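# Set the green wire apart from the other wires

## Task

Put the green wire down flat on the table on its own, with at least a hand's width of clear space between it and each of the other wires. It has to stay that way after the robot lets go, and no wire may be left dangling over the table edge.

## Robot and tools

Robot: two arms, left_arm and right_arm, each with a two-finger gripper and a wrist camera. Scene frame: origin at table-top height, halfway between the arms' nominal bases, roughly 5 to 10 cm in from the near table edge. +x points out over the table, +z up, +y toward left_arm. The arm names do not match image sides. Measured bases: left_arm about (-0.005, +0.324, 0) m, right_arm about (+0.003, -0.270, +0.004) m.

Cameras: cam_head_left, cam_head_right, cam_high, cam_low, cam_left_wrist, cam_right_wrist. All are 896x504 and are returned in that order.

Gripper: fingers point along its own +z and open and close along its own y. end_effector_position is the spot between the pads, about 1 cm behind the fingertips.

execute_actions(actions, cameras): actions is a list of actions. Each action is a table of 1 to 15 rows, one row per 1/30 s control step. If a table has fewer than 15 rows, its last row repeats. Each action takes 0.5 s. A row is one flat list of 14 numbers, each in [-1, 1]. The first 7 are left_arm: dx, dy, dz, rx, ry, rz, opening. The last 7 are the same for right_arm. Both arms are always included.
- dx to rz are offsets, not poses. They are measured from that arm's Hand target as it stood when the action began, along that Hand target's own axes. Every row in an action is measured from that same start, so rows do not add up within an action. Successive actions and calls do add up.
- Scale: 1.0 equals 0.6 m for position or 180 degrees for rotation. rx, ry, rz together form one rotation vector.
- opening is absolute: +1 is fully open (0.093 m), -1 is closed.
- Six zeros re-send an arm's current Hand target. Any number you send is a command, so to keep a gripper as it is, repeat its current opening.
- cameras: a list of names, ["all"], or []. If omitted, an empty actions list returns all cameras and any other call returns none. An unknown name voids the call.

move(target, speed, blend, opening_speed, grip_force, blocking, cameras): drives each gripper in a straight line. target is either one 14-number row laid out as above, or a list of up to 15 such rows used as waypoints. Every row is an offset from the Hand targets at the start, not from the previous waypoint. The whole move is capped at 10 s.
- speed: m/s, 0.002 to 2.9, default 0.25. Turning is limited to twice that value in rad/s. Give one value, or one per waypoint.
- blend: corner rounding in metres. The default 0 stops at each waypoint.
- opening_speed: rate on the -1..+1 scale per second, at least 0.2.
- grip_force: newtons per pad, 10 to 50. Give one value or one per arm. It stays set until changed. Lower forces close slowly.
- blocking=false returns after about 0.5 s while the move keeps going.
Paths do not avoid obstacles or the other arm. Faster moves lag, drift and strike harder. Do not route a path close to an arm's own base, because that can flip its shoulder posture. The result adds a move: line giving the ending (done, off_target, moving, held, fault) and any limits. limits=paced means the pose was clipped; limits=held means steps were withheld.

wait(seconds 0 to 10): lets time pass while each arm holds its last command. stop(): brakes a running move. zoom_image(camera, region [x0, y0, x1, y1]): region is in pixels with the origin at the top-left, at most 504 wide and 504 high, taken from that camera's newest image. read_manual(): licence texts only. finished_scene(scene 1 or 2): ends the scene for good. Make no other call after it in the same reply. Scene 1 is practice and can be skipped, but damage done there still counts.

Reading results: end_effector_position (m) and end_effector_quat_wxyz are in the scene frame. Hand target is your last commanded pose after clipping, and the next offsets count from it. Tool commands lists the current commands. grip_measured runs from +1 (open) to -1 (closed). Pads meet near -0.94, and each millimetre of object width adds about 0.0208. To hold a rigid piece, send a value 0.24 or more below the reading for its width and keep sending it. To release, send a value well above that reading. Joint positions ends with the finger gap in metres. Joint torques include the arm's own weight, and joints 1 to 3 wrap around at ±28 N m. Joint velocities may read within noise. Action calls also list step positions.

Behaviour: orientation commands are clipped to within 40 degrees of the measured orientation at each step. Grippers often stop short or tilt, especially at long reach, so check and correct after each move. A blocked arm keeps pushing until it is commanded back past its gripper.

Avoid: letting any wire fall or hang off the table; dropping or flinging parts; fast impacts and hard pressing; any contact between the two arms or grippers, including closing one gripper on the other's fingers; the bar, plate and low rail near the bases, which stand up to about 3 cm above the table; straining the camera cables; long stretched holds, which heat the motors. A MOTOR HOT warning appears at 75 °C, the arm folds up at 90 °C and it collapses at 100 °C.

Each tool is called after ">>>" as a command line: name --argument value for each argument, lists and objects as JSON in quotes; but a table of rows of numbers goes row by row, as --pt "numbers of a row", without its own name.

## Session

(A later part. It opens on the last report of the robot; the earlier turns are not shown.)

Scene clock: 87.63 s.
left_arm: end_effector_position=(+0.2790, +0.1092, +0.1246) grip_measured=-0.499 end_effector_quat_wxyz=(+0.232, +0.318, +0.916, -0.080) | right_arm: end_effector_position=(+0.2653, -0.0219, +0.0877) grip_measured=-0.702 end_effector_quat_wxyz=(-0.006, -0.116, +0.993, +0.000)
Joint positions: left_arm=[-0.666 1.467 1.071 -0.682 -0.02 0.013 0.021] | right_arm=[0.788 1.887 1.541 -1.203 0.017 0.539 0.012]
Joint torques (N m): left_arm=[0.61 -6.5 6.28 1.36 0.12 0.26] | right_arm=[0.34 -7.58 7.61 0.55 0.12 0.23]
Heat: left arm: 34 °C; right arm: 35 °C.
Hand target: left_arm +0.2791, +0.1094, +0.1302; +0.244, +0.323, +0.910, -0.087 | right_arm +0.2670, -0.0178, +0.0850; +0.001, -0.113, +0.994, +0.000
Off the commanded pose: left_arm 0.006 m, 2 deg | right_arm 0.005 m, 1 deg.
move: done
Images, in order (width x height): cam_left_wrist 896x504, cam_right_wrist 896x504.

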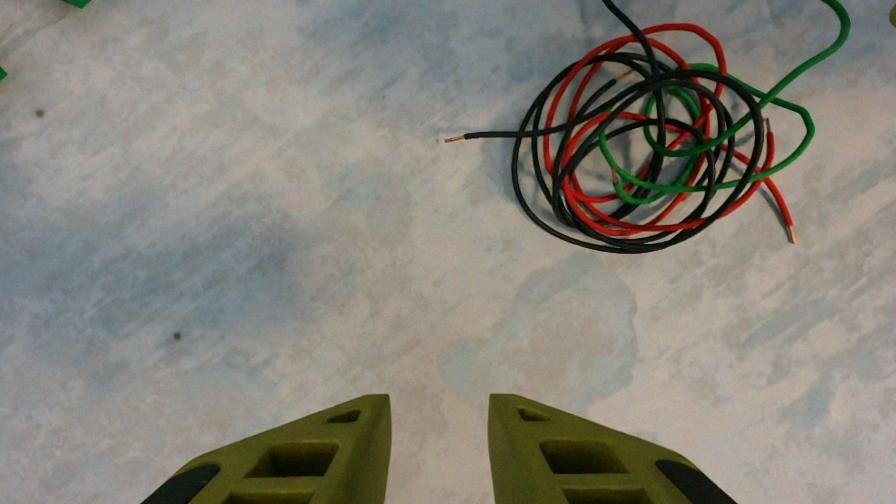

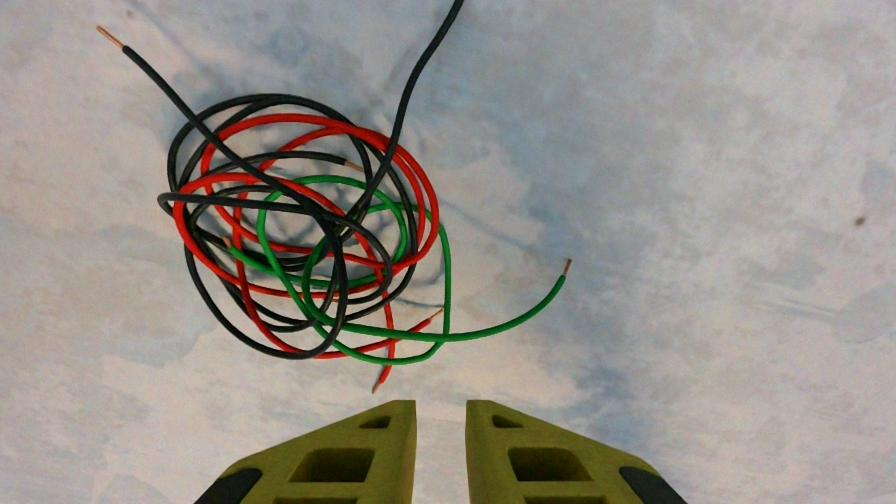

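>>> move --target '[0, 0, 0, 0, 0, 0, -0.5, -0.0052, 0.0005, 0.1, 0, 0, 0, -0.7]' --speed 0.12 --cameras '["cam_right_wrist"]'

>>> zoom_image --camera "cam_right_wrist" --region '[300, 180, 600, 480]'

Scene clock: 90.33 s.
left_arm: end_effector_position=(+0.2790, +0.1092, +0.1246) grip_measured=-0.499 end_effector_quat_wxyz=(+0.232, +0.318, +0.916, -0.080) | right_arm: end_effector_position=(+0.2653, -0.0218, +0.0877) grip_measured=-0.702 end_effector_quat_wxyz=(-0.006, -0.115, +0.993, +0.000)
Joint positions: left_arm=[-0.666 1.467 1.071 -0.682 -0.02 0.013 0.021] | right_arm=[0.788 1.887 1.541 -1.202 0.017 0.54 0.012]
Joint torques (N m): left_arm=[0.61 -6.5 6.28 1.36 0.12 0.25] | right_arm=[-0.35 -8.03 7.66 0.33 0.01 0.08]
Heat: left arm: 34 °C; right arm: 35 °C.
Hand target: left_arm +0.2791, +0.1094, +0.1302; +0.244, +0.323, +0.910, -0.086 | right_arm +0.2653, -0.0219, +0.0877; -0.006, -0.115, +0.993, +0.000 (not the last commanded pose)
Off the commanded pose: left_arm 0.006 m, 2 deg | right_arm 0.063 m, 1 deg.
move: held (right_arm; a check stopped the path); limits=held
pose unreachable (right arm): on one or more control steps of this call, first in action 0 (counted from 0), this arm could not follow its commanded pose, so it was not sent that pose on those steps. It may still have moved: this result reports where it is.
cause: moving toward the commanded pose would bring a part of the arm too close to another arm (this arm's wrist (the part past joint 4) and the left arm's wrist camera, at the place that arm is still heading or pushing toward).
Images, in order (width x height): cam_right_wrist 896x504.

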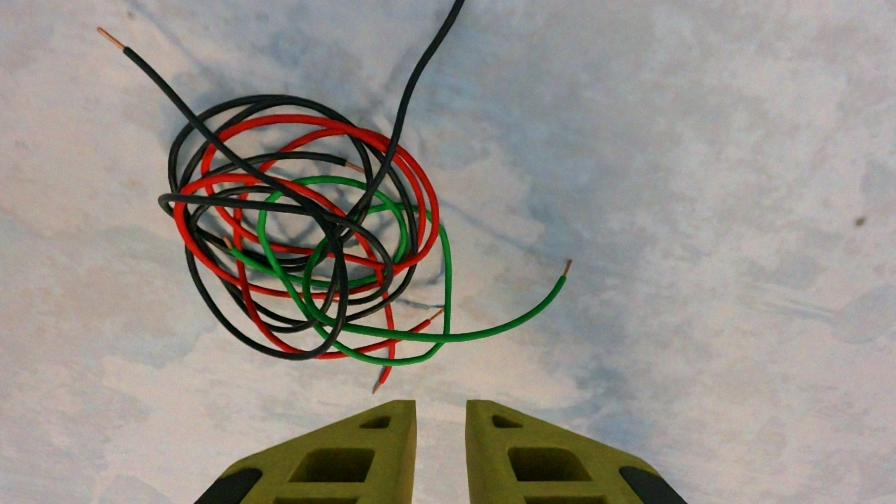

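Scaled by 1.680 from the camera's 896x504 image, which has a finer 1280x720 frame.

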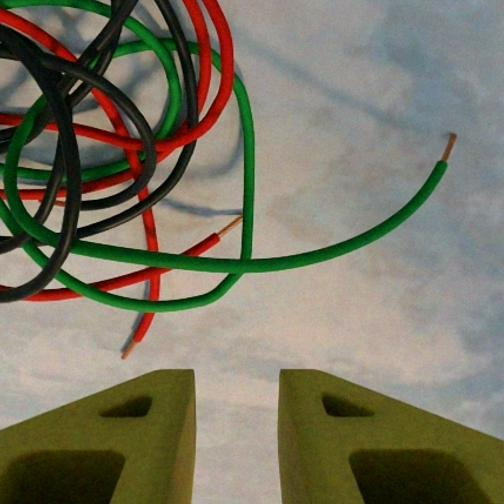

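>>> move --pt "0.0727 0.1035 -0.0421 0 0 0 -0.5 0 0 0 0 0 0 -0.7" --pt "0.0727 0.1035 -0.0421 0 0 0 -0.5 -0.0097 0.007 0.1045 0 0 0 -0.7" --speed 0.15 --cameras '["cam_right_wrist", "cam_left_wrist"]'

>>> zoom_image --camera "cam_right_wrist" --region '[300, 180, 600, 480]'

Scene clock: 94.30 s.
left_arm: end_effector_position=(+0.2838, +0.1872, +0.1300) grip_measured=-0.499 end_effector_quat_wxyz=(+0.245, +0.317, +0.912, -0.084) | right_arm: end_effector_position=(+0.2656, -0.0195, +0.0281) grip_measured=-0.702 end_effector_quat_wxyz=(-0.011, -0.115, +0.993, -0.004)
Joint positions: left_arm=[-0.393 1.303 0.956 -0.714 0.114 0.252 0.021] | right_arm=[0.788 1.961 1.401 -1.002 0.017 0.54 0.012]
Joint torques (N m): left_arm=[0.81 -4.93 6.32 1.12 0.25 0.26] | right_arm=[-0.53 -7.82 7.41 0.53 0.02 0.07]
Heat: left arm: 34 °C; right arm: 36 °C.
Hand target: left_arm +0.2791, +0.1894, +0.1302; +0.244, +0.323, +0.910, -0.087 | right_arm +0.2693, -0.0165, +0.0249; -0.006, -0.115, +0.993, +0.000
Off the commanded pose: left_arm 0.005 m, 1 deg | right_arm 0.006 m, 1 deg.
move: done
Images, in order (width x height): cam_left_wrist 896x504, cam_right_wrist 896x504.

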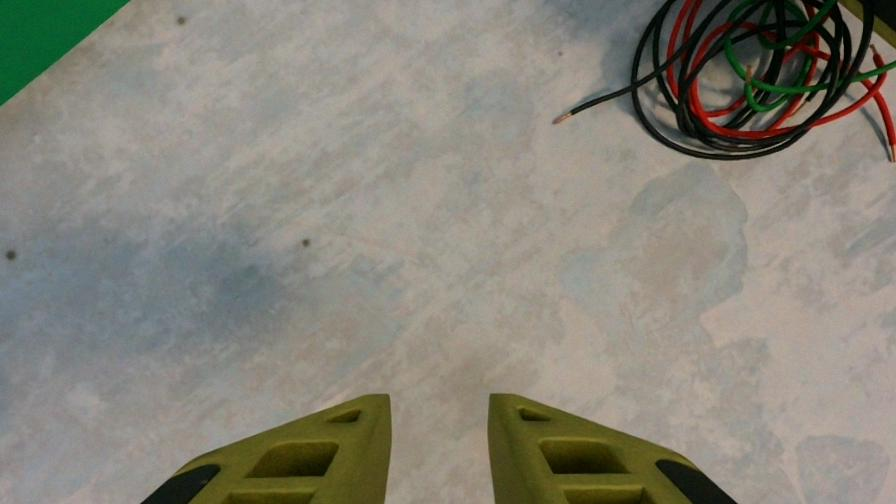

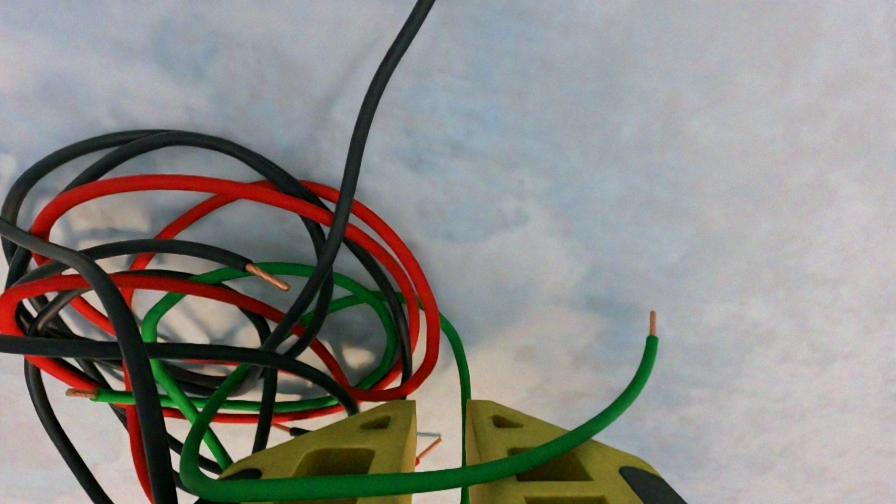

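Scaled by 1.680 from the camera's 896x504 image, which has a finer 1280x720 frame.

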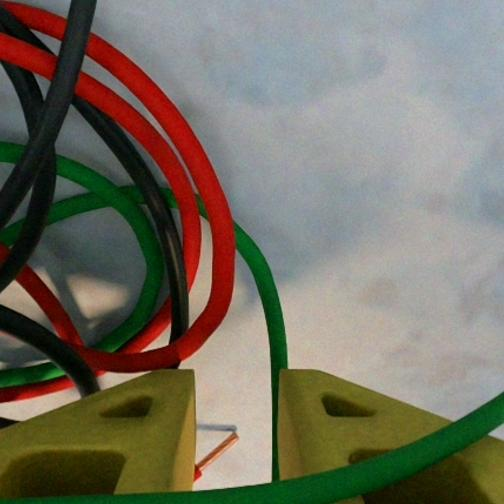

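>>> move --target '[0, 0, 0, 0, 0, 0, -0.5, 0.0237, -0.0133, -0.003, 0, 0, 0, -0.7]' --speed 0.1 --cameras '["cam_right_wrist"]'

>>> zoom_image --camera "cam_right_wrist" --region '[300, 200, 600, 500]'

Scene clock: 101.53 s.
left_arm: end_effector_position=(+0.2838, +0.1872, +0.1300) grip_measured=-0.499 end_effector_quat_wxyz=(+0.245, +0.317, +0.912, -0.084) | right_arm: end_effector_position=(+0.2525, -0.0317, +0.0138) grip_measured=-0.702 end_effector_quat_wxyz=(-0.029, -0.116, +0.993, -0.017)
Joint positions: left_arm=[-0.393 1.303 0.956 -0.714 0.114 0.252 0.021] | right_arm=[0.788 1.957 1.331 -0.98 0.017 0.54 0.012]
Joint torques (N m): left_arm=[0.81 -4.93 6.31 1.11 0.25 0.26] | right_arm=[-0.44 -12.12 6.39 0.41 0.04 0.07]
Heat: left arm: 35 °C; right arm: 37 °C.
Hand target: left_arm +0.2791, +0.1894, +0.1302; +0.244, +0.323, +0.910, -0.087 | right_arm +0.2572, -0.0275, +0.0269; -0.006, -0.115, +0.993, +0.000
Off the commanded pose: left_arm 0.005 m, 1 deg | right_arm 0.015 m, 3 deg.
move: off_target (right_arm)
Images, in order (width x height): cam_right_wrist 896x504.

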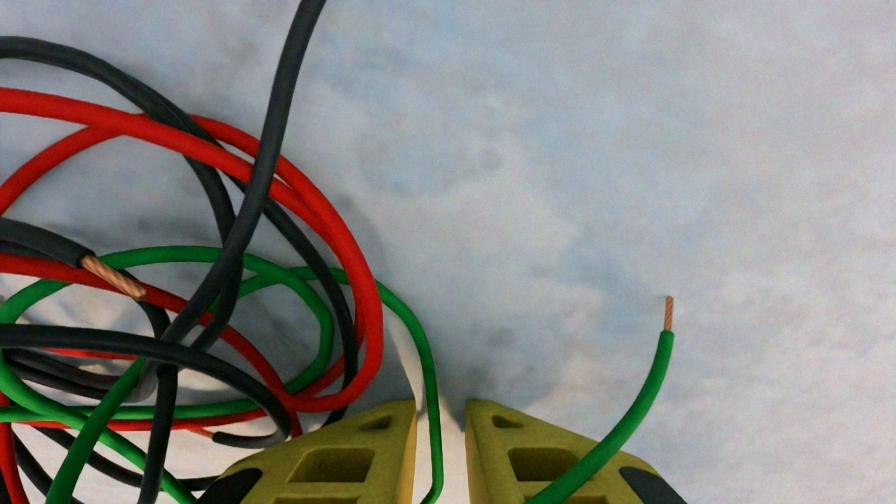

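Scaled by 1.680 from the camera's 896x504 image, which has a finer 1280x720 frame.

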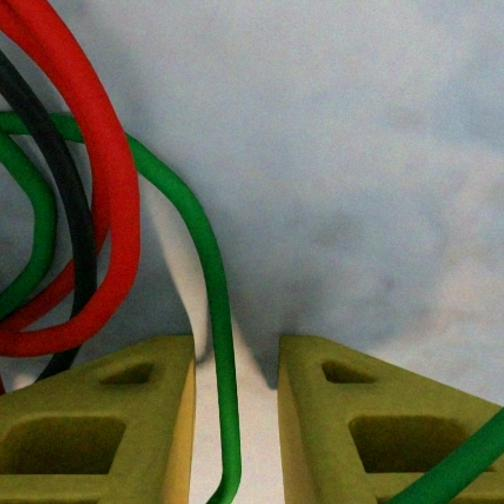

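>>> move --target '[0, 0, 0, 0, 0, 0, -0.5, -0.006, -0.006, 0.018, 0, 0, 0, -1]' --speed 0.1 --cameras '["cam_right_wrist"]'

>>> zoom_image --camera "cam_right_wrist" --region '[300, 200, 600, 500]'

Scene clock: 103.43 s.
left_arm: end_effector_position=(+0.2838, +0.1872, +0.1300) grip_measured=-0.499 end_effector_quat_wxyz=(+0.245, +0.317, +0.912, -0.084) | right_arm: end_effector_position=(+0.2542, -0.0332, +0.0128) grip_measured=-0.974 end_effector_quat_wxyz=(-0.027, -0.113, +0.993, -0.014)
Joint positions: left_arm=[-0.393 1.303 0.956 -0.714 0.114 0.252 0.021] | right_arm=[0.78 1.953 1.322 -0.969 0.015 0.537 0]
Joint torques (N m): left_arm=[0.8 -4.93 6.32 1.12 0.25 0.26] | right_arm=[-0.95 -10.02 5.53 0.71 0.06 -0.06]
Heat: left arm: 35 °C; right arm: 38 °C.
Hand target: left_arm +0.2791, +0.1894, +0.1302; +0.244, +0.323, +0.910, -0.087 | right_arm +0.2615, -0.0302, +0.0160; -0.006, -0.115, +0.993, +0.000
Off the commanded pose: left_arm 0.005 m, 1 deg | right_arm 0.008 m, 3 deg.
move: off_target (right_arm)
Images, in order (width x height): cam_right_wrist 896x504.

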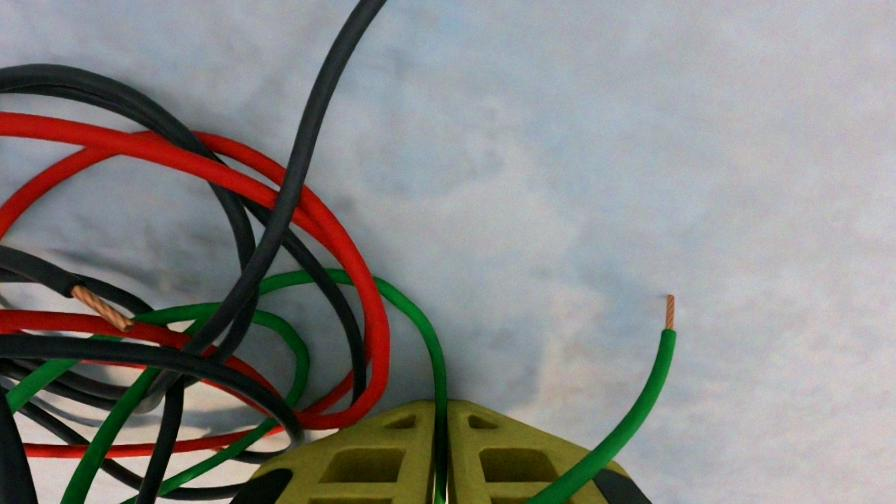

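Scaled by 1.680 from the camera's 896x504 image, which has a finer 1280x720 frame.

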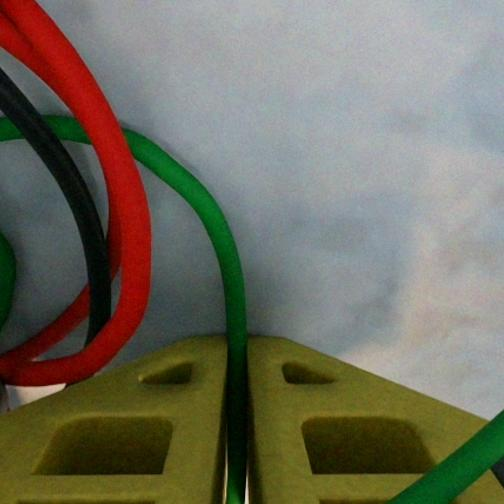

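>>> move --target '[0, 0, 0, 0, 0, 0, -0.5, 0.0469, -0.0503, -0.03, 0, 0, 0, -1]' --speed 0.08 --cameras '["cam_right_wrist", "cam_left_wrist"]'

Scene clock: 107.23 s.
left_arm: end_effector_position=(+0.2838, +0.1872, +0.1300) grip_measured=-0.499 end_effector_quat_wxyz=(+0.245, +0.317, +0.912, -0.084) | right_arm: end_effector_position=(+0.2397, -0.0638, +0.0217) grip_measured=-0.974 end_effector_quat_wxyz=(-0.020, -0.112, +0.994, -0.006)
Joint positions: left_arm=[-0.393 1.303 0.956 -0.714 0.114 0.252 0.021] | right_arm=[0.74 1.811 1.166 -0.932 0.01 0.5 0]
Joint torques (N m): left_arm=[0.8 -4.93 6.32 1.11 0.25 0.26] | right_arm=[-0.83 -10.81 6.71 0.13 0.08 -0.06]
Heat: left arm: 35 °C; right arm: 39 °C.
Hand target: left_arm +0.2791, +0.1894, +0.1302; +0.244, +0.323, +0.910, -0.087 | right_arm +0.2412, -0.0660, +0.0343; -0.006, -0.115, +0.993, +0.001
Off the commanded pose: left_arm 0.005 m, 1 deg | right_arm 0.013 m, 2 deg.
move: off_target (right_arm)
Images, in order (width x height): cam_left_wrist 896x504, cam_right_wrist 896x504.

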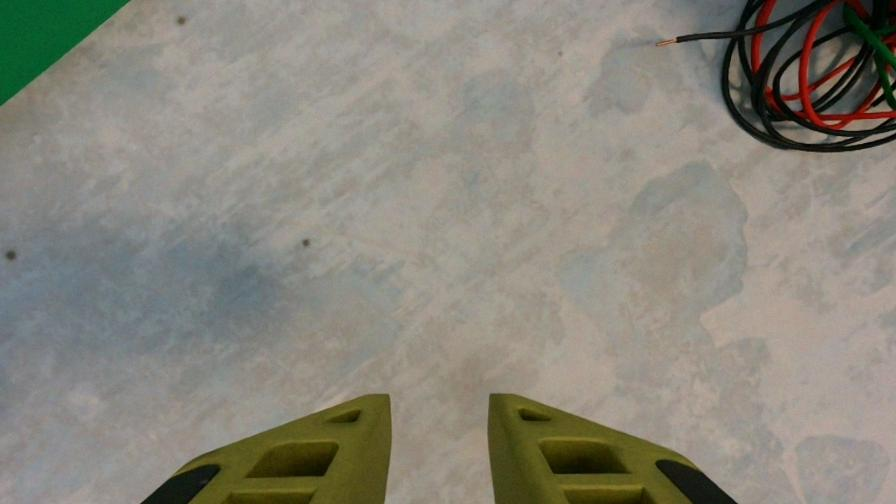

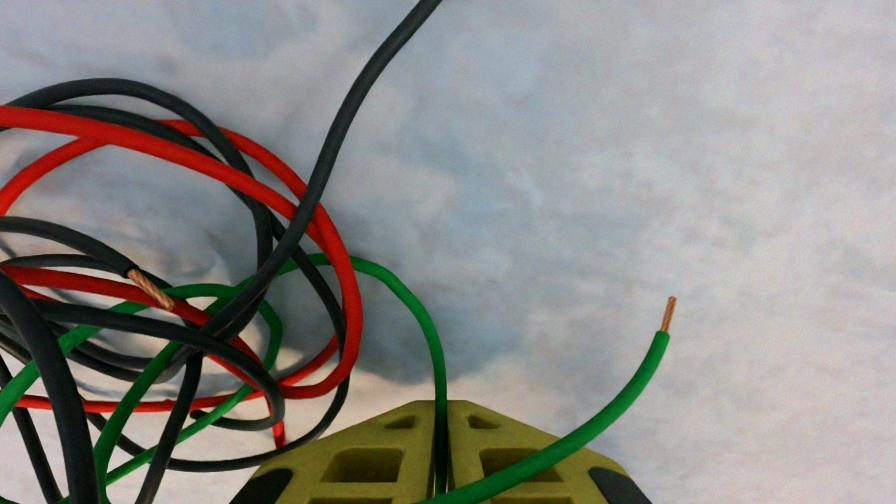

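>>> move --target '[0, 0, 0, 0, 0, 0, -0.5, 0, 0, -0.005, -0.194, 0, 0, -1]' --speed 0.15 --cameras '["cam_right_wrist", "cam_left_wrist"]'

>>> zoom_image --camera "cam_left_wrist" --region '[640, 0, 896, 200]'

Scene clock: 119.80 s.
left_arm: end_effector_position=(+0.2838, +0.1872, +0.1300) grip_measured=-0.499 end_effector_quat_wxyz=(+0.245, +0.317, +0.912, -0.084) | right_arm: end_effector_position=(+0.2351, -0.0696, +0.0264) grip_measured=-0.974 end_effector_quat_wxyz=(-0.067, -0.095, +0.952, +0.282)
Joint positions: left_arm=[-0.393 1.303 0.956 -0.714 0.114 0.252 0.021] | right_arm=[0.427 1.704 0.932 -0.709 -0.574 0.227 0]
Joint torques (N m): left_arm=[0.8 -4.93 6.32 1.11 0.25 0.26] | right_arm=[-0.77 -9.16 6.54 0.74 -0.54 -0.15]
Heat: left arm: 35 °C; right arm: 42 °C.
Hand target: left_arm +0.2791, +0.1894, +0.1302; +0.244, +0.323, +0.910, -0.087 | right_arm +0.2413, -0.0660, +0.0373; -0.040, -0.108, +0.947, +0.299
Off the commanded pose: left_arm 0.005 m, 1 deg | right_arm 0.013 m, 4 deg.
move: off_target (right_arm)
Images, in order (width x height): cam_left_wrist 896x504, cam_right_wrist 896x504.

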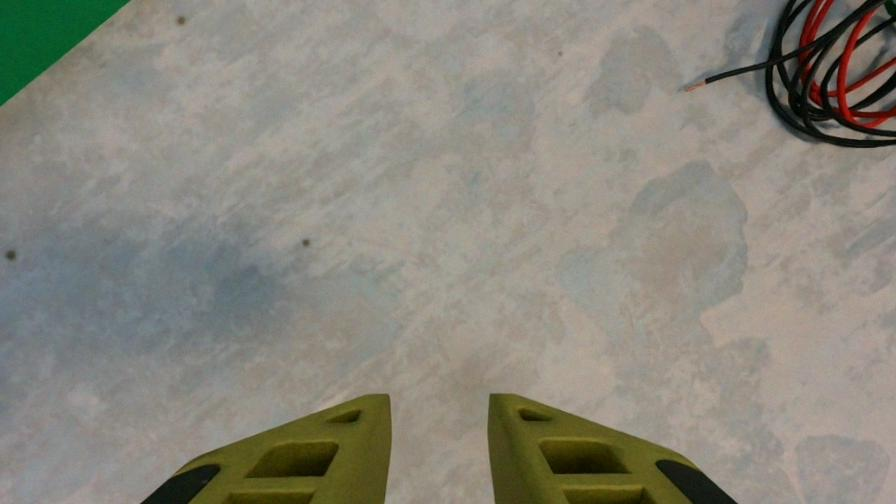

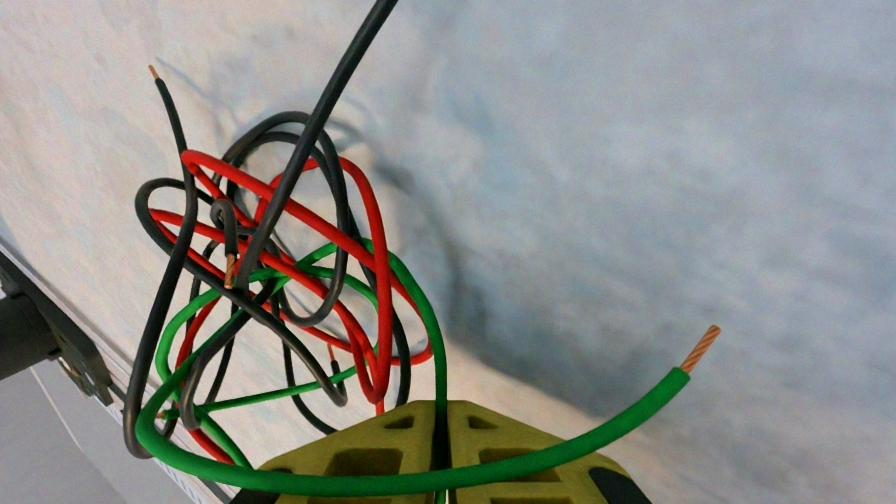

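Scaled by 1.969 from the camera's 896x504 image, which has a finer 1280x720 frame.

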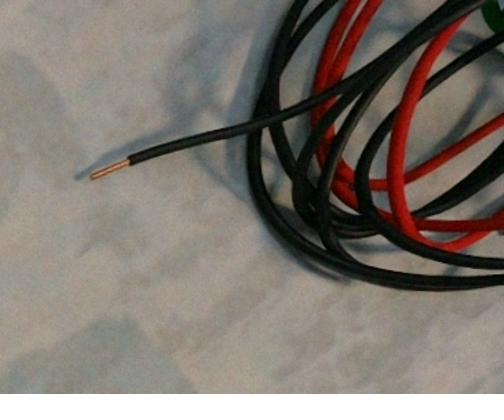

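>>> move --target '[-0.164, -0.2491, 0.1335, 0, 0, 0, -0.5, 0, 0, 0, 0, 0, 0, -1]' --speed 0.25 --cameras '["cam_right_wrist", "cam_left_wrist"]'

>>> zoom_image --camera "cam_left_wrist" --region '[330, 0, 834, 400]'

Scene clock: 126.50 s.
left_arm: end_effector_position=(+0.2756, +0.0023, +0.0971) grip_measured=-0.499 end_effector_quat_wxyz=(+0.228, +0.332, +0.912, -0.081) | right_arm: end_effector_position=(+0.2352, -0.0695, +0.0264) grip_measured=-0.974 end_effector_quat_wxyz=(-0.067, -0.095, +0.952, +0.282)
Joint positions: left_arm=[-0.907 1.775 1.281 -0.604 -0.12 -0.173 0.021] | right_arm=[0.427 1.704 0.932 -0.708 -0.574 0.226 0]
Joint torques (N m): left_arm=[-0.18 -6.49 10.97 1.12 -0.2 -0.06] | right_arm=[-0.7 -9.11 6.65 0.76 -0.54 -0.17]
Heat: left arm: 35 °C; right arm: 43 °C.
Hand target: left_arm +0.2821, -0.0056, +0.1101; +0.244, +0.323, +0.910, -0.087 | right_arm +0.2413, -0.0660, +0.0373; -0.040, -0.108, +0.947, +0.298
Off the commanded pose: left_arm 0.017 m, 2 deg | right_arm 0.013 m, 4 deg.
move: off_target (left_arm, right_arm)
Images, in order (width x height): cam_left_wrist 896x504, cam_right_wrist 896x504.

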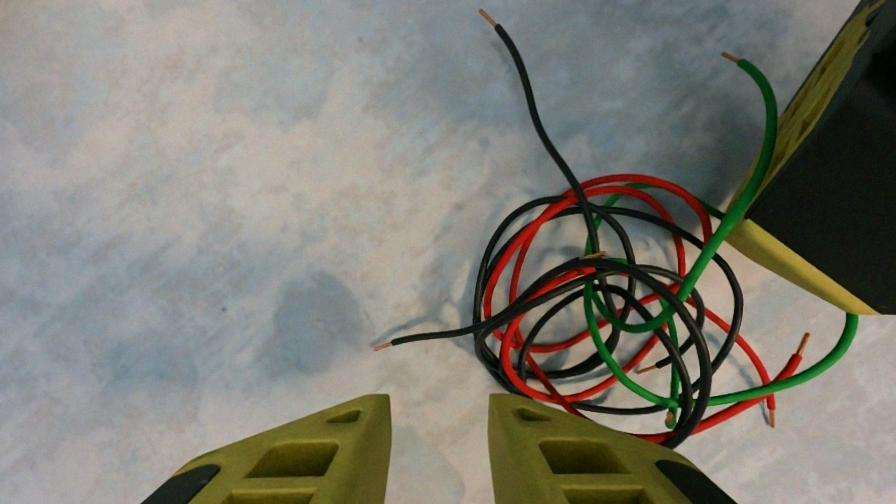

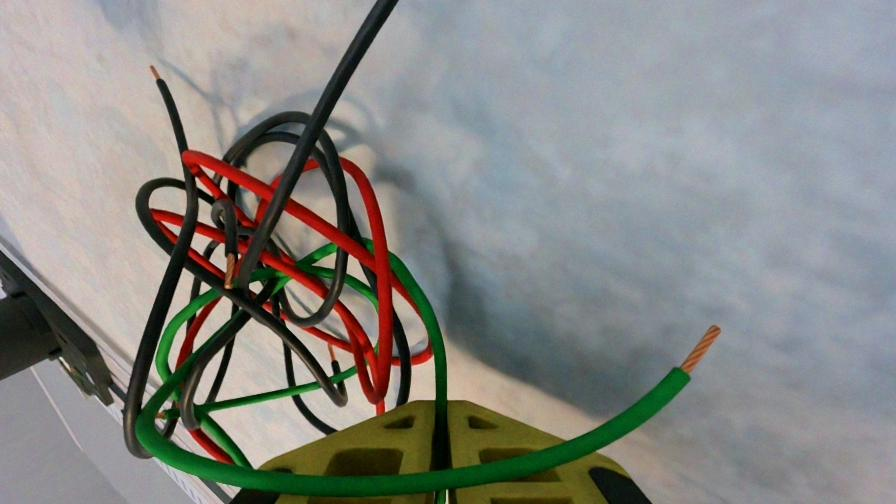

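Scaled by 1.000.

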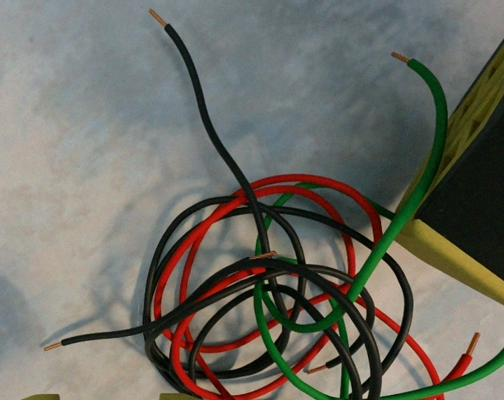

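>>> zoom_image --camera "cam_left_wrist" --region '[460, 160, 720, 420]'

>>> zoom_image --camera "cam_right_wrist" --region '[110, 80, 470, 500]'

Scaled by 1.938 from the camera's 896x504 image, which has a finer 1280x720 frame.

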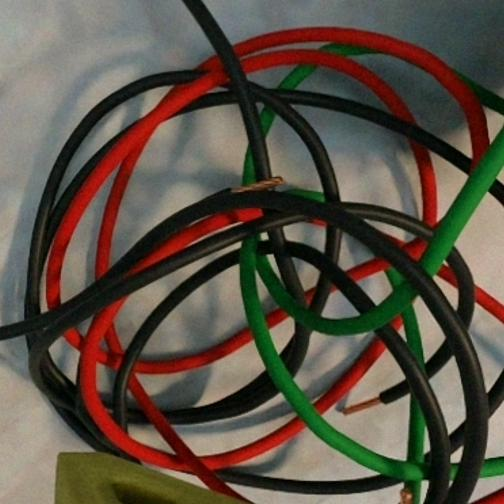

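Scaled by 1.200 from the camera's 896x504 image, which has a finer 1280x720 frame.

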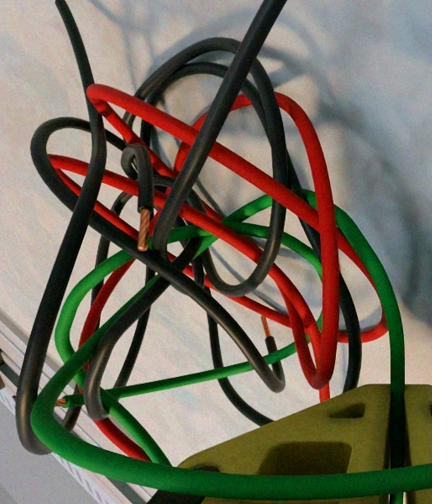

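>>> move --target '[0.0052, -0.0557, -0.051, -0.1512, 0.1176, -0.563, -0.5, 0, 0, 0, 0, 0, 0, -1]' --speed 0.35 --cameras '["cam_right_wrist", "cam_left_wrist"]'

>>> zoom_image --camera "cam_left_wrist" --region '[250, 100, 650, 450]'

Scene clock: 143.27 s.
left_arm: end_effector_position=(+0.2469, -0.0232, +0.1283) grip_measured=-0.499 end_effector_quat_wxyz=(+0.003, -0.527, +0.850, -0.004) | right_arm: end_effector_position=(+0.2352, -0.0695, +0.0264) grip_measured=-0.974 end_effector_quat_wxyz=(-0.067, -0.095, +0.952, +0.282)
Joint positions: left_arm=[-0.96 2.233 2.172 -1.51 -0.026 -2.07 0.021] | right_arm=[0.427 1.704 0.932 -0.708 -0.574 0.226 0]
Joint torques (N m): left_arm=[0.68 -8.65 9.59 -0.32 0.01 -0.07] | right_arm=[-0.76 -9.13 6.61 0.77 -0.53 -0.16]
Heat: left arm: 38 °C; right arm: 44 °C.
Hand target: left_arm +0.2471, -0.0201, +0.1351; +0.000, -0.537, +0.844, +0.000 | right_arm +0.2413, -0.0660, +0.0373; -0.040, -0.108, +0.947, +0.298
Off the commanded pose: left_arm 0.007 m, 2 deg | right_arm 0.013 m, 4 deg.
move: off_target (right_arm)
Images, in order (width x height): cam_left_wrist 896x504, cam_right_wrist 896x504.

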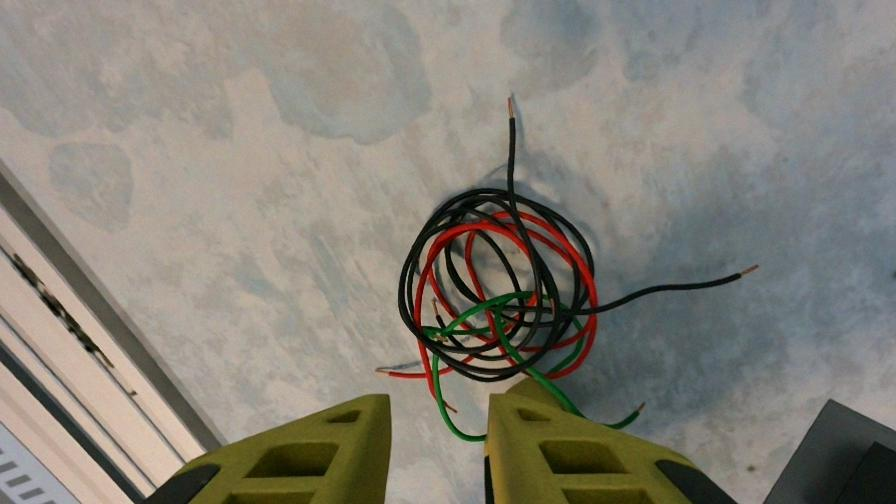

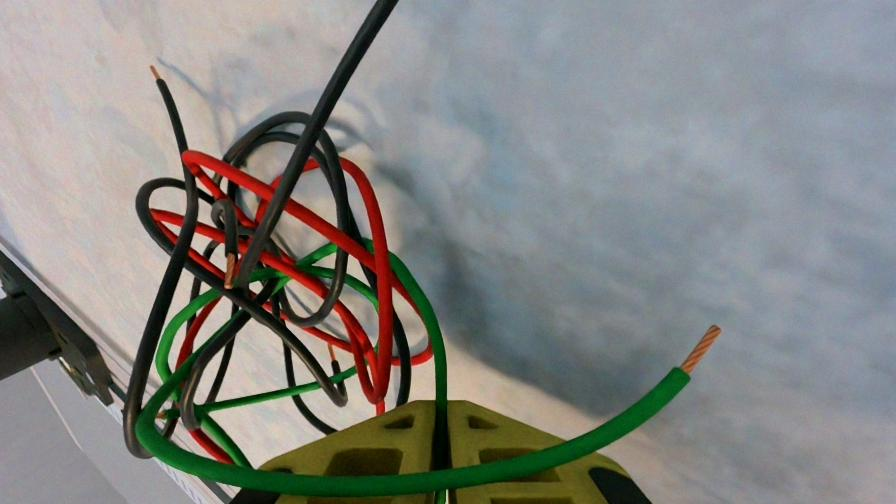

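Scaled by 1.260 from the camera's 896x504 image, which has a finer 1280x720 frame.

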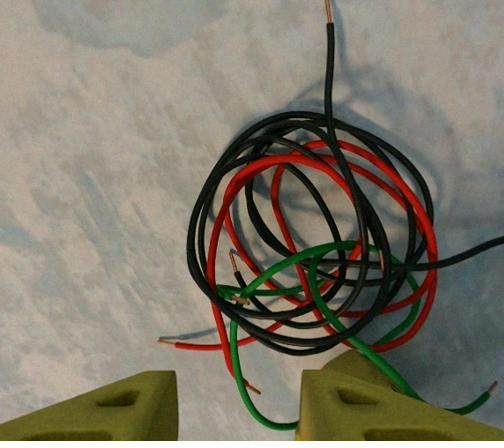

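>>> zoom_image --camera "cam_left_wrist" --region '[380, 170, 620, 400]'

Scaled by 2.100 from the camera's 896x504 image, which has a finer 1280x720 frame.

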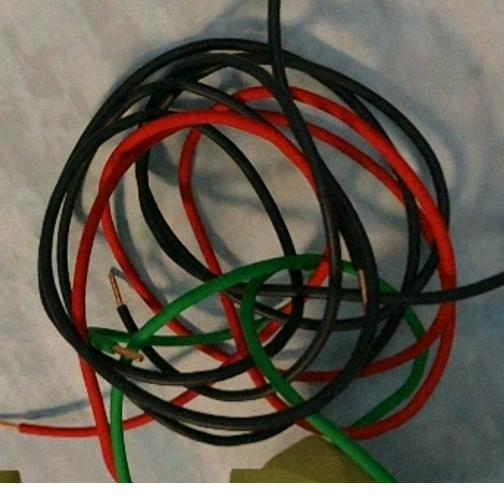

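>>> move --target '[0.001, -0.0372, 0.0717, 0, 0, 0.02, -1, 0, 0, 0, 0, 0, 0, -1]' --speed 0.15 --cameras '["cam_left_wrist"]'

>>> zoom_image --camera "cam_left_wrist" --region '[260, 120, 660, 470]'

Scene clock: 152.37 s.
left_arm: end_effector_position=(+0.2604, -0.0283, +0.1028) grip_measured=-0.989 end_effector_quat_wxyz=(+0.002, -0.525, +0.851, +0.002) | right_arm: end_effector_position=(+0.2352, -0.0695, +0.0264) grip_measured=-0.974 end_effector_quat_wxyz=(-0.067, -0.095, +0.952, +0.282)
Joint positions: left_arm=[-0.94 2.294 2.172 -1.461 -0.025 -2.047 0] | right_arm=[0.427 1.704 0.932 -0.708 -0.574 0.226 0]
Joint torques (N m): left_arm=[0.01 -10.02 6.37 -0.04 -0.05 0.08] | right_arm=[-0.76 -9.18 6.54 0.76 -0.52 -0.14]
Heat: left arm: 39 °C; right arm: 44 °C.
Hand target: left_arm +0.2584, -0.0270, +0.1067; +0.002, -0.525, +0.851, +0.002 (not the last commanded pose) | right_arm +0.2413, -0.0660, +0.0373; -0.040, -0.108, +0.947, +0.298
Off the commanded pose: left_arm 0.013 m, 2 deg | right_arm 0.013 m, 4 deg.
move: held (left_arm; a check stopped the path), off_target (right_arm); limits=held
pose unreachable (left arm): on one or more control steps of this call, first in action 0 (counted from 0), this arm could not follow its commanded pose, so it was not sent that pose on those steps. It may still have moved: this result reports where it is.
cause: moving toward the commanded pose would bring a part of the arm too close to another arm (this arm's wrist (the part past joint 4) and the right arm's wrist (the part past joint 4), at the place that arm is still heading or pushing toward).
Images, in order (width x height): cam_left_wrist 896x504.

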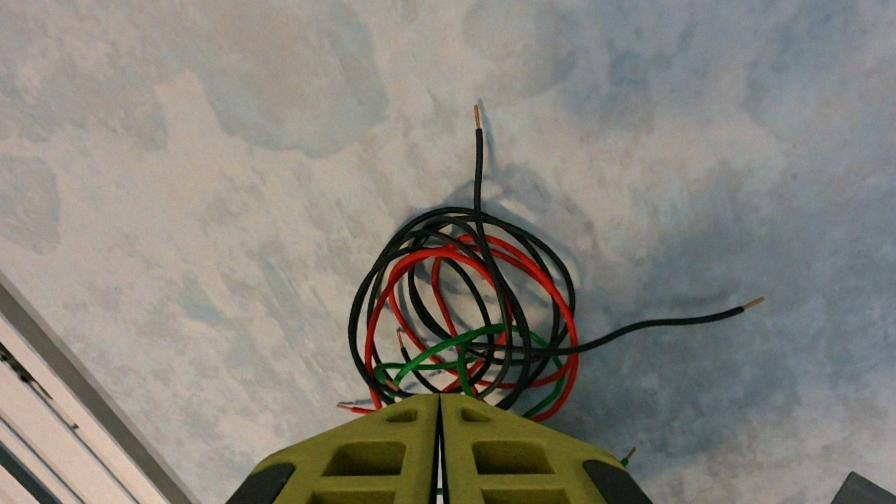

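Scaled by 1.260 from the camera's 896x504 image, which has a finer 1280x720 frame.

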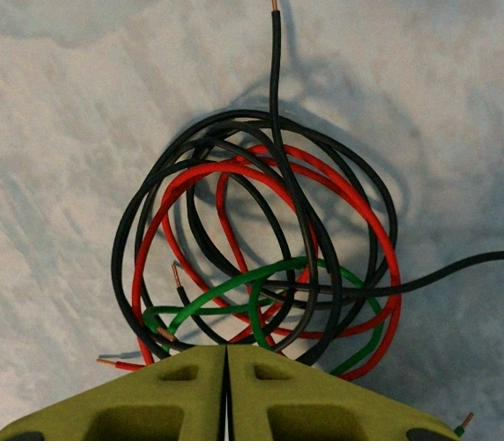

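>>> move --target '[-0.0743, -0.0217, 0.0445, 0, 0, -0.02, -0.5, 0, 0, 0, 0, 0, 0, -1]' --speed 0.15 --cameras '["cam_left_wrist"]'

>>> zoom_image --camera "cam_left_wrist" --region '[300, 150, 650, 480]'

Scene clock: 161.37 s.
left_arm: end_effector_position=(+0.2930, +0.0060, +0.0650) grip_measured=-0.501 end_effector_quat_wxyz=(-0.001, -0.558, +0.830, +0.014) | right_arm: end_effector_position=(+0.2352, -0.0695, +0.0264) grip_measured=-0.974 end_effector_quat_wxyz=(-0.067, -0.095, +0.952, +0.282)
Joint positions: left_arm=[-0.832 2.284 2.008 -1.329 -0.025 -2.017 0.021] | right_arm=[0.427 1.704 0.932 -0.708 -0.574 0.226 0]
Joint torques (N m): left_arm=[-0.14 -12.6 5.33 -0.1 -0.07 0.23] | right_arm=[-0.77 -9.13 6.65 0.74 -0.53 -0.14]
Heat: left arm: 40 °C; right arm: 45 °C.
Hand target: left_arm +0.2902, +0.0071, +0.0802; +0.002, -0.551, +0.834, +0.002 | right_arm +0.2413, -0.0660, +0.0373; -0.040, -0.108, +0.947, +0.298
Off the commanded pose: left_arm 0.016 m, 2 deg | right_arm 0.013 m, 4 deg.
move: off_target (left_arm, right_arm)
Images, in order (width x height): cam_left_wrist 896x504.

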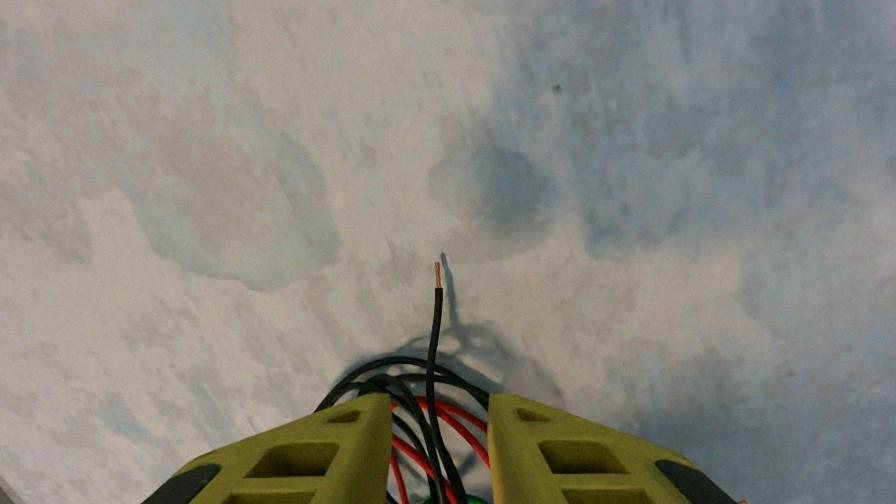

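Scaled by 1.440 from the camera's 896x504 image, which has a finer 1280x720 frame.

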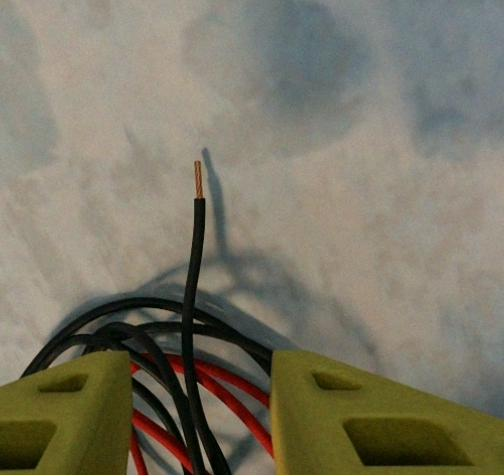

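>>> move --target '[-0.016, 0.005, 0.035, 0, 0, 0, -0.5, 0, 0, 0, 0, 0, 0, -1]' --speed 0.1 --cameras '["cam_left_wrist"]'

>>> zoom_image --camera "cam_left_wrist" --region '[300, 200, 600, 500]'

Scene clock: 165.03 s.
left_arm: end_effector_position=(+0.2906, +0.0137, +0.0443) grip_measured=-0.501 end_effector_quat_wxyz=(-0.001, -0.554, +0.832, +0.014) | right_arm: end_effector_position=(+0.2352, -0.0695, +0.0264) grip_measured=-0.974 end_effector_quat_wxyz=(-0.067, -0.095, +0.952, +0.282)
Joint positions: left_arm=[-0.823 2.257 1.882 -1.229 -0.025 -1.998 0.021] | right_arm=[0.427 1.704 0.932 -0.708 -0.574 0.226 0]
Joint torques (N m): left_arm=[0.62 -12.46 5.24 -0.11 -0.08 0.21] | right_arm=[-0.77 -9.09 6.68 0.74 -0.53 -0.13]
Heat: left arm: 42 °C; right arm: 45 °C.
Hand target: left_arm +0.2911, +0.0173, +0.0592; +0.002, -0.551, +0.834, +0.002 | right_arm +0.2413, -0.0660, +0.0373; -0.040, -0.108, +0.947, +0.298
Off the commanded pose: left_arm 0.015 m, 1 deg | right_arm 0.013 m, 4 deg.
move: off_target (left_arm, right_arm)
Images, in order (width x height): cam_left_wrist 896x504.

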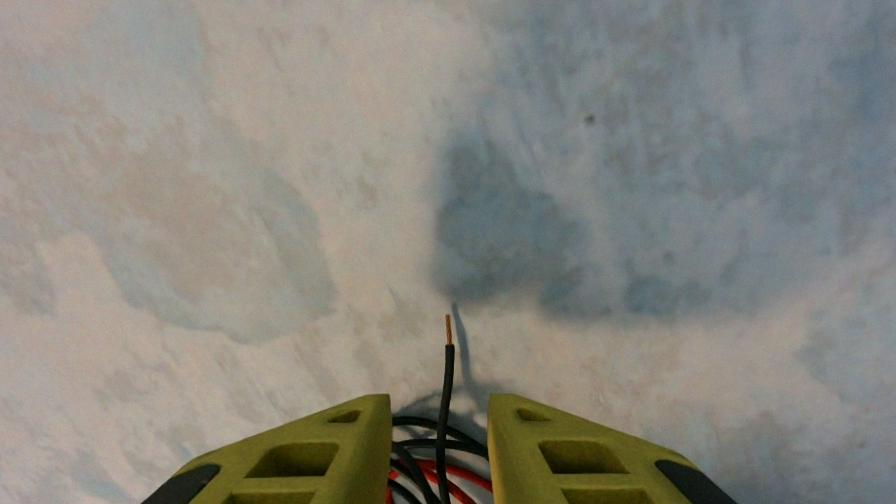

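Scaled by 1.680 from the camera's 896x504 image, which has a finer 1280x720 frame.

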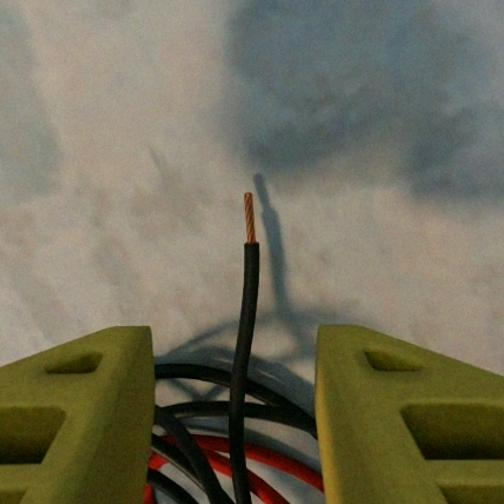

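>>> move --pt "-0.0149 -0.0009 0.0017 0 0 0 -0.5 0 0 0 0 0 0 -1" --pt "-0.0149 -0.0009 0.0017 0 0 0 -1 0 0 0 0 0 0 -1" --speed 0.1 --cameras '["cam_left_wrist"]'

>>> zoom_image --camera "cam_left_wrist" --region '[300, 200, 600, 500]'

Scene clock: 168.67 s.
left_arm: end_effector_position=(+0.2952, +0.0217, +0.0435) grip_measured=-0.989 end_effector_quat_wxyz=(-0.001, -0.554, +0.832, +0.013) | right_arm: end_effector_position=(+0.2352, -0.0695, +0.0264) grip_measured=-0.974 end_effector_quat_wxyz=(-0.067, -0.095, +0.952, +0.282)
Joint positions: left_arm=[-0.802 2.245 1.859 -1.217 -0.025 -1.978 0] | right_arm=[0.427 1.704 0.932 -0.708 -0.574 0.226 0]
Joint torques (N m): left_arm=[0.55 -12.42 5.18 -0.07 -0.08 0.21] | right_arm=[-0.69 -9.06 6.54 0.75 -0.54 -0.13]
Heat: left arm: 43 °C; right arm: 45 °C.
Hand target: left_arm +0.2951, +0.0252, +0.0582; +0.002, -0.551, +0.834, +0.002 | right_arm +0.2413, -0.0660, +0.0373; -0.040, -0.108, +0.947, +0.298
Off the commanded pose: left_arm 0.015 m, 1 deg | right_arm 0.013 m, 4 deg.
move: off_target (left_arm, right_arm); target 2's new opening was sent with left_arm's hand 0.015 m and 1 deg from that target
Images, in order (width x height): cam_left_wrist 896x504.

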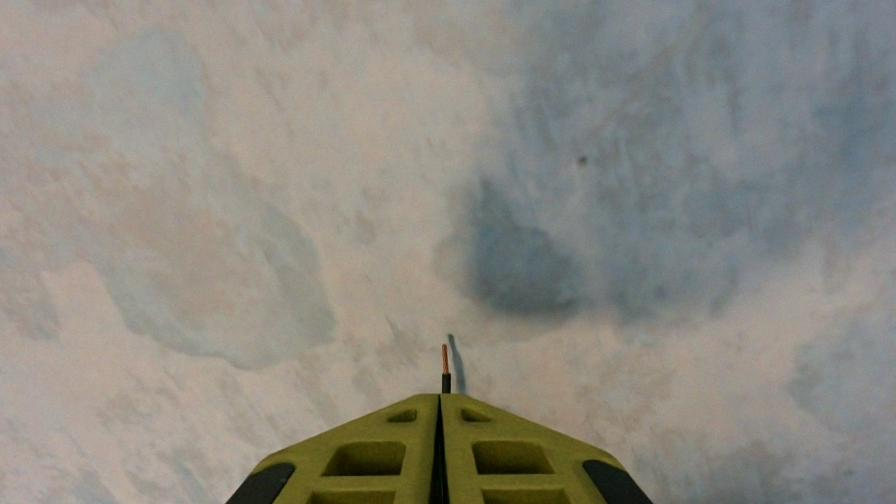

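Scaled by 1.680 from the camera's 896x504 image, which has a finer 1280x720 frame.

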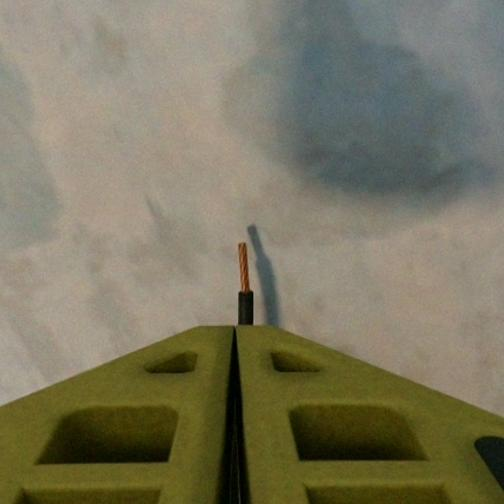

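>>> move --pt "0 0 0 0 0 0 -0.5 0 0 0 0 0 0 -1" --pt "0 0 0.0167 0 0 0 -0.5 0 0 0 0 0 0 -1" --speed 0.08 --cameras '["cam_left_wrist"]'

>>> zoom_image --camera "cam_left_wrist" --region '[300, 200, 600, 500]'

Scene clock: 172.10 s.
left_arm: end_effector_position=(+0.2950, +0.0217, +0.0360) grip_measured=-0.501 end_effector_quat_wxyz=(-0.001, -0.554, +0.832, +0.011) | right_arm: end_effector_position=(+0.2352, -0.0695, +0.0264) grip_measured=-0.974 end_effector_quat_wxyz=(-0.067, -0.095, +0.952, +0.282)
Joint positions: left_arm=[-0.802 2.244 1.827 -1.181 -0.025 -1.978 0.021] | right_arm=[0.427 1.704 0.932 -0.708 -0.574 0.226 0]
Joint torques (N m): left_arm=[0.61 -11.95 5.18 -0.04 -0.08 0.21] | right_arm=[-0.81 -9.17 6.61 0.78 -0.53 -0.15]
Heat: left arm: 45 °C; right arm: 45 °C.
Hand target: left_arm +0.2952, +0.0252, +0.0483; +0.002, -0.551, +0.834, +0.002 | right_arm +0.2413, -0.0660, +0.0373; -0.040, -0.108, +0.947, +0.298
Off the commanded pose: left_arm 0.013 m, 1 deg | right_arm 0.013 m, 4 deg.
move: off_target (left_arm, right_arm)
Images, in order (width x height): cam_left_wrist 896x504.

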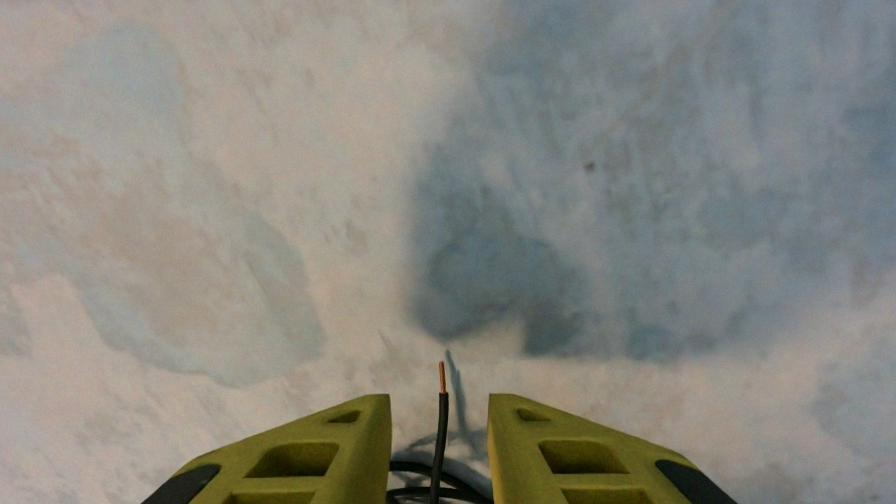

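Scaled by 1.680 from the camera's 896x504 image, which has a finer 1280x720 frame.

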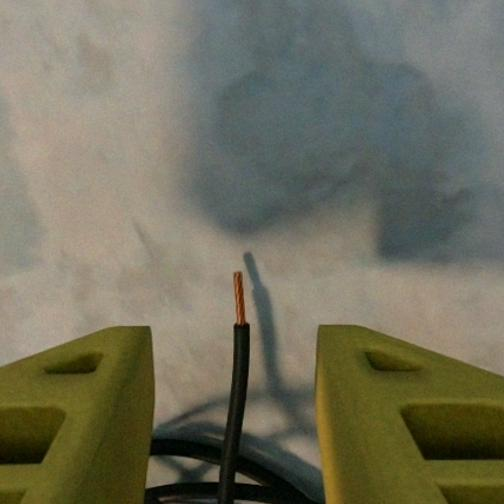

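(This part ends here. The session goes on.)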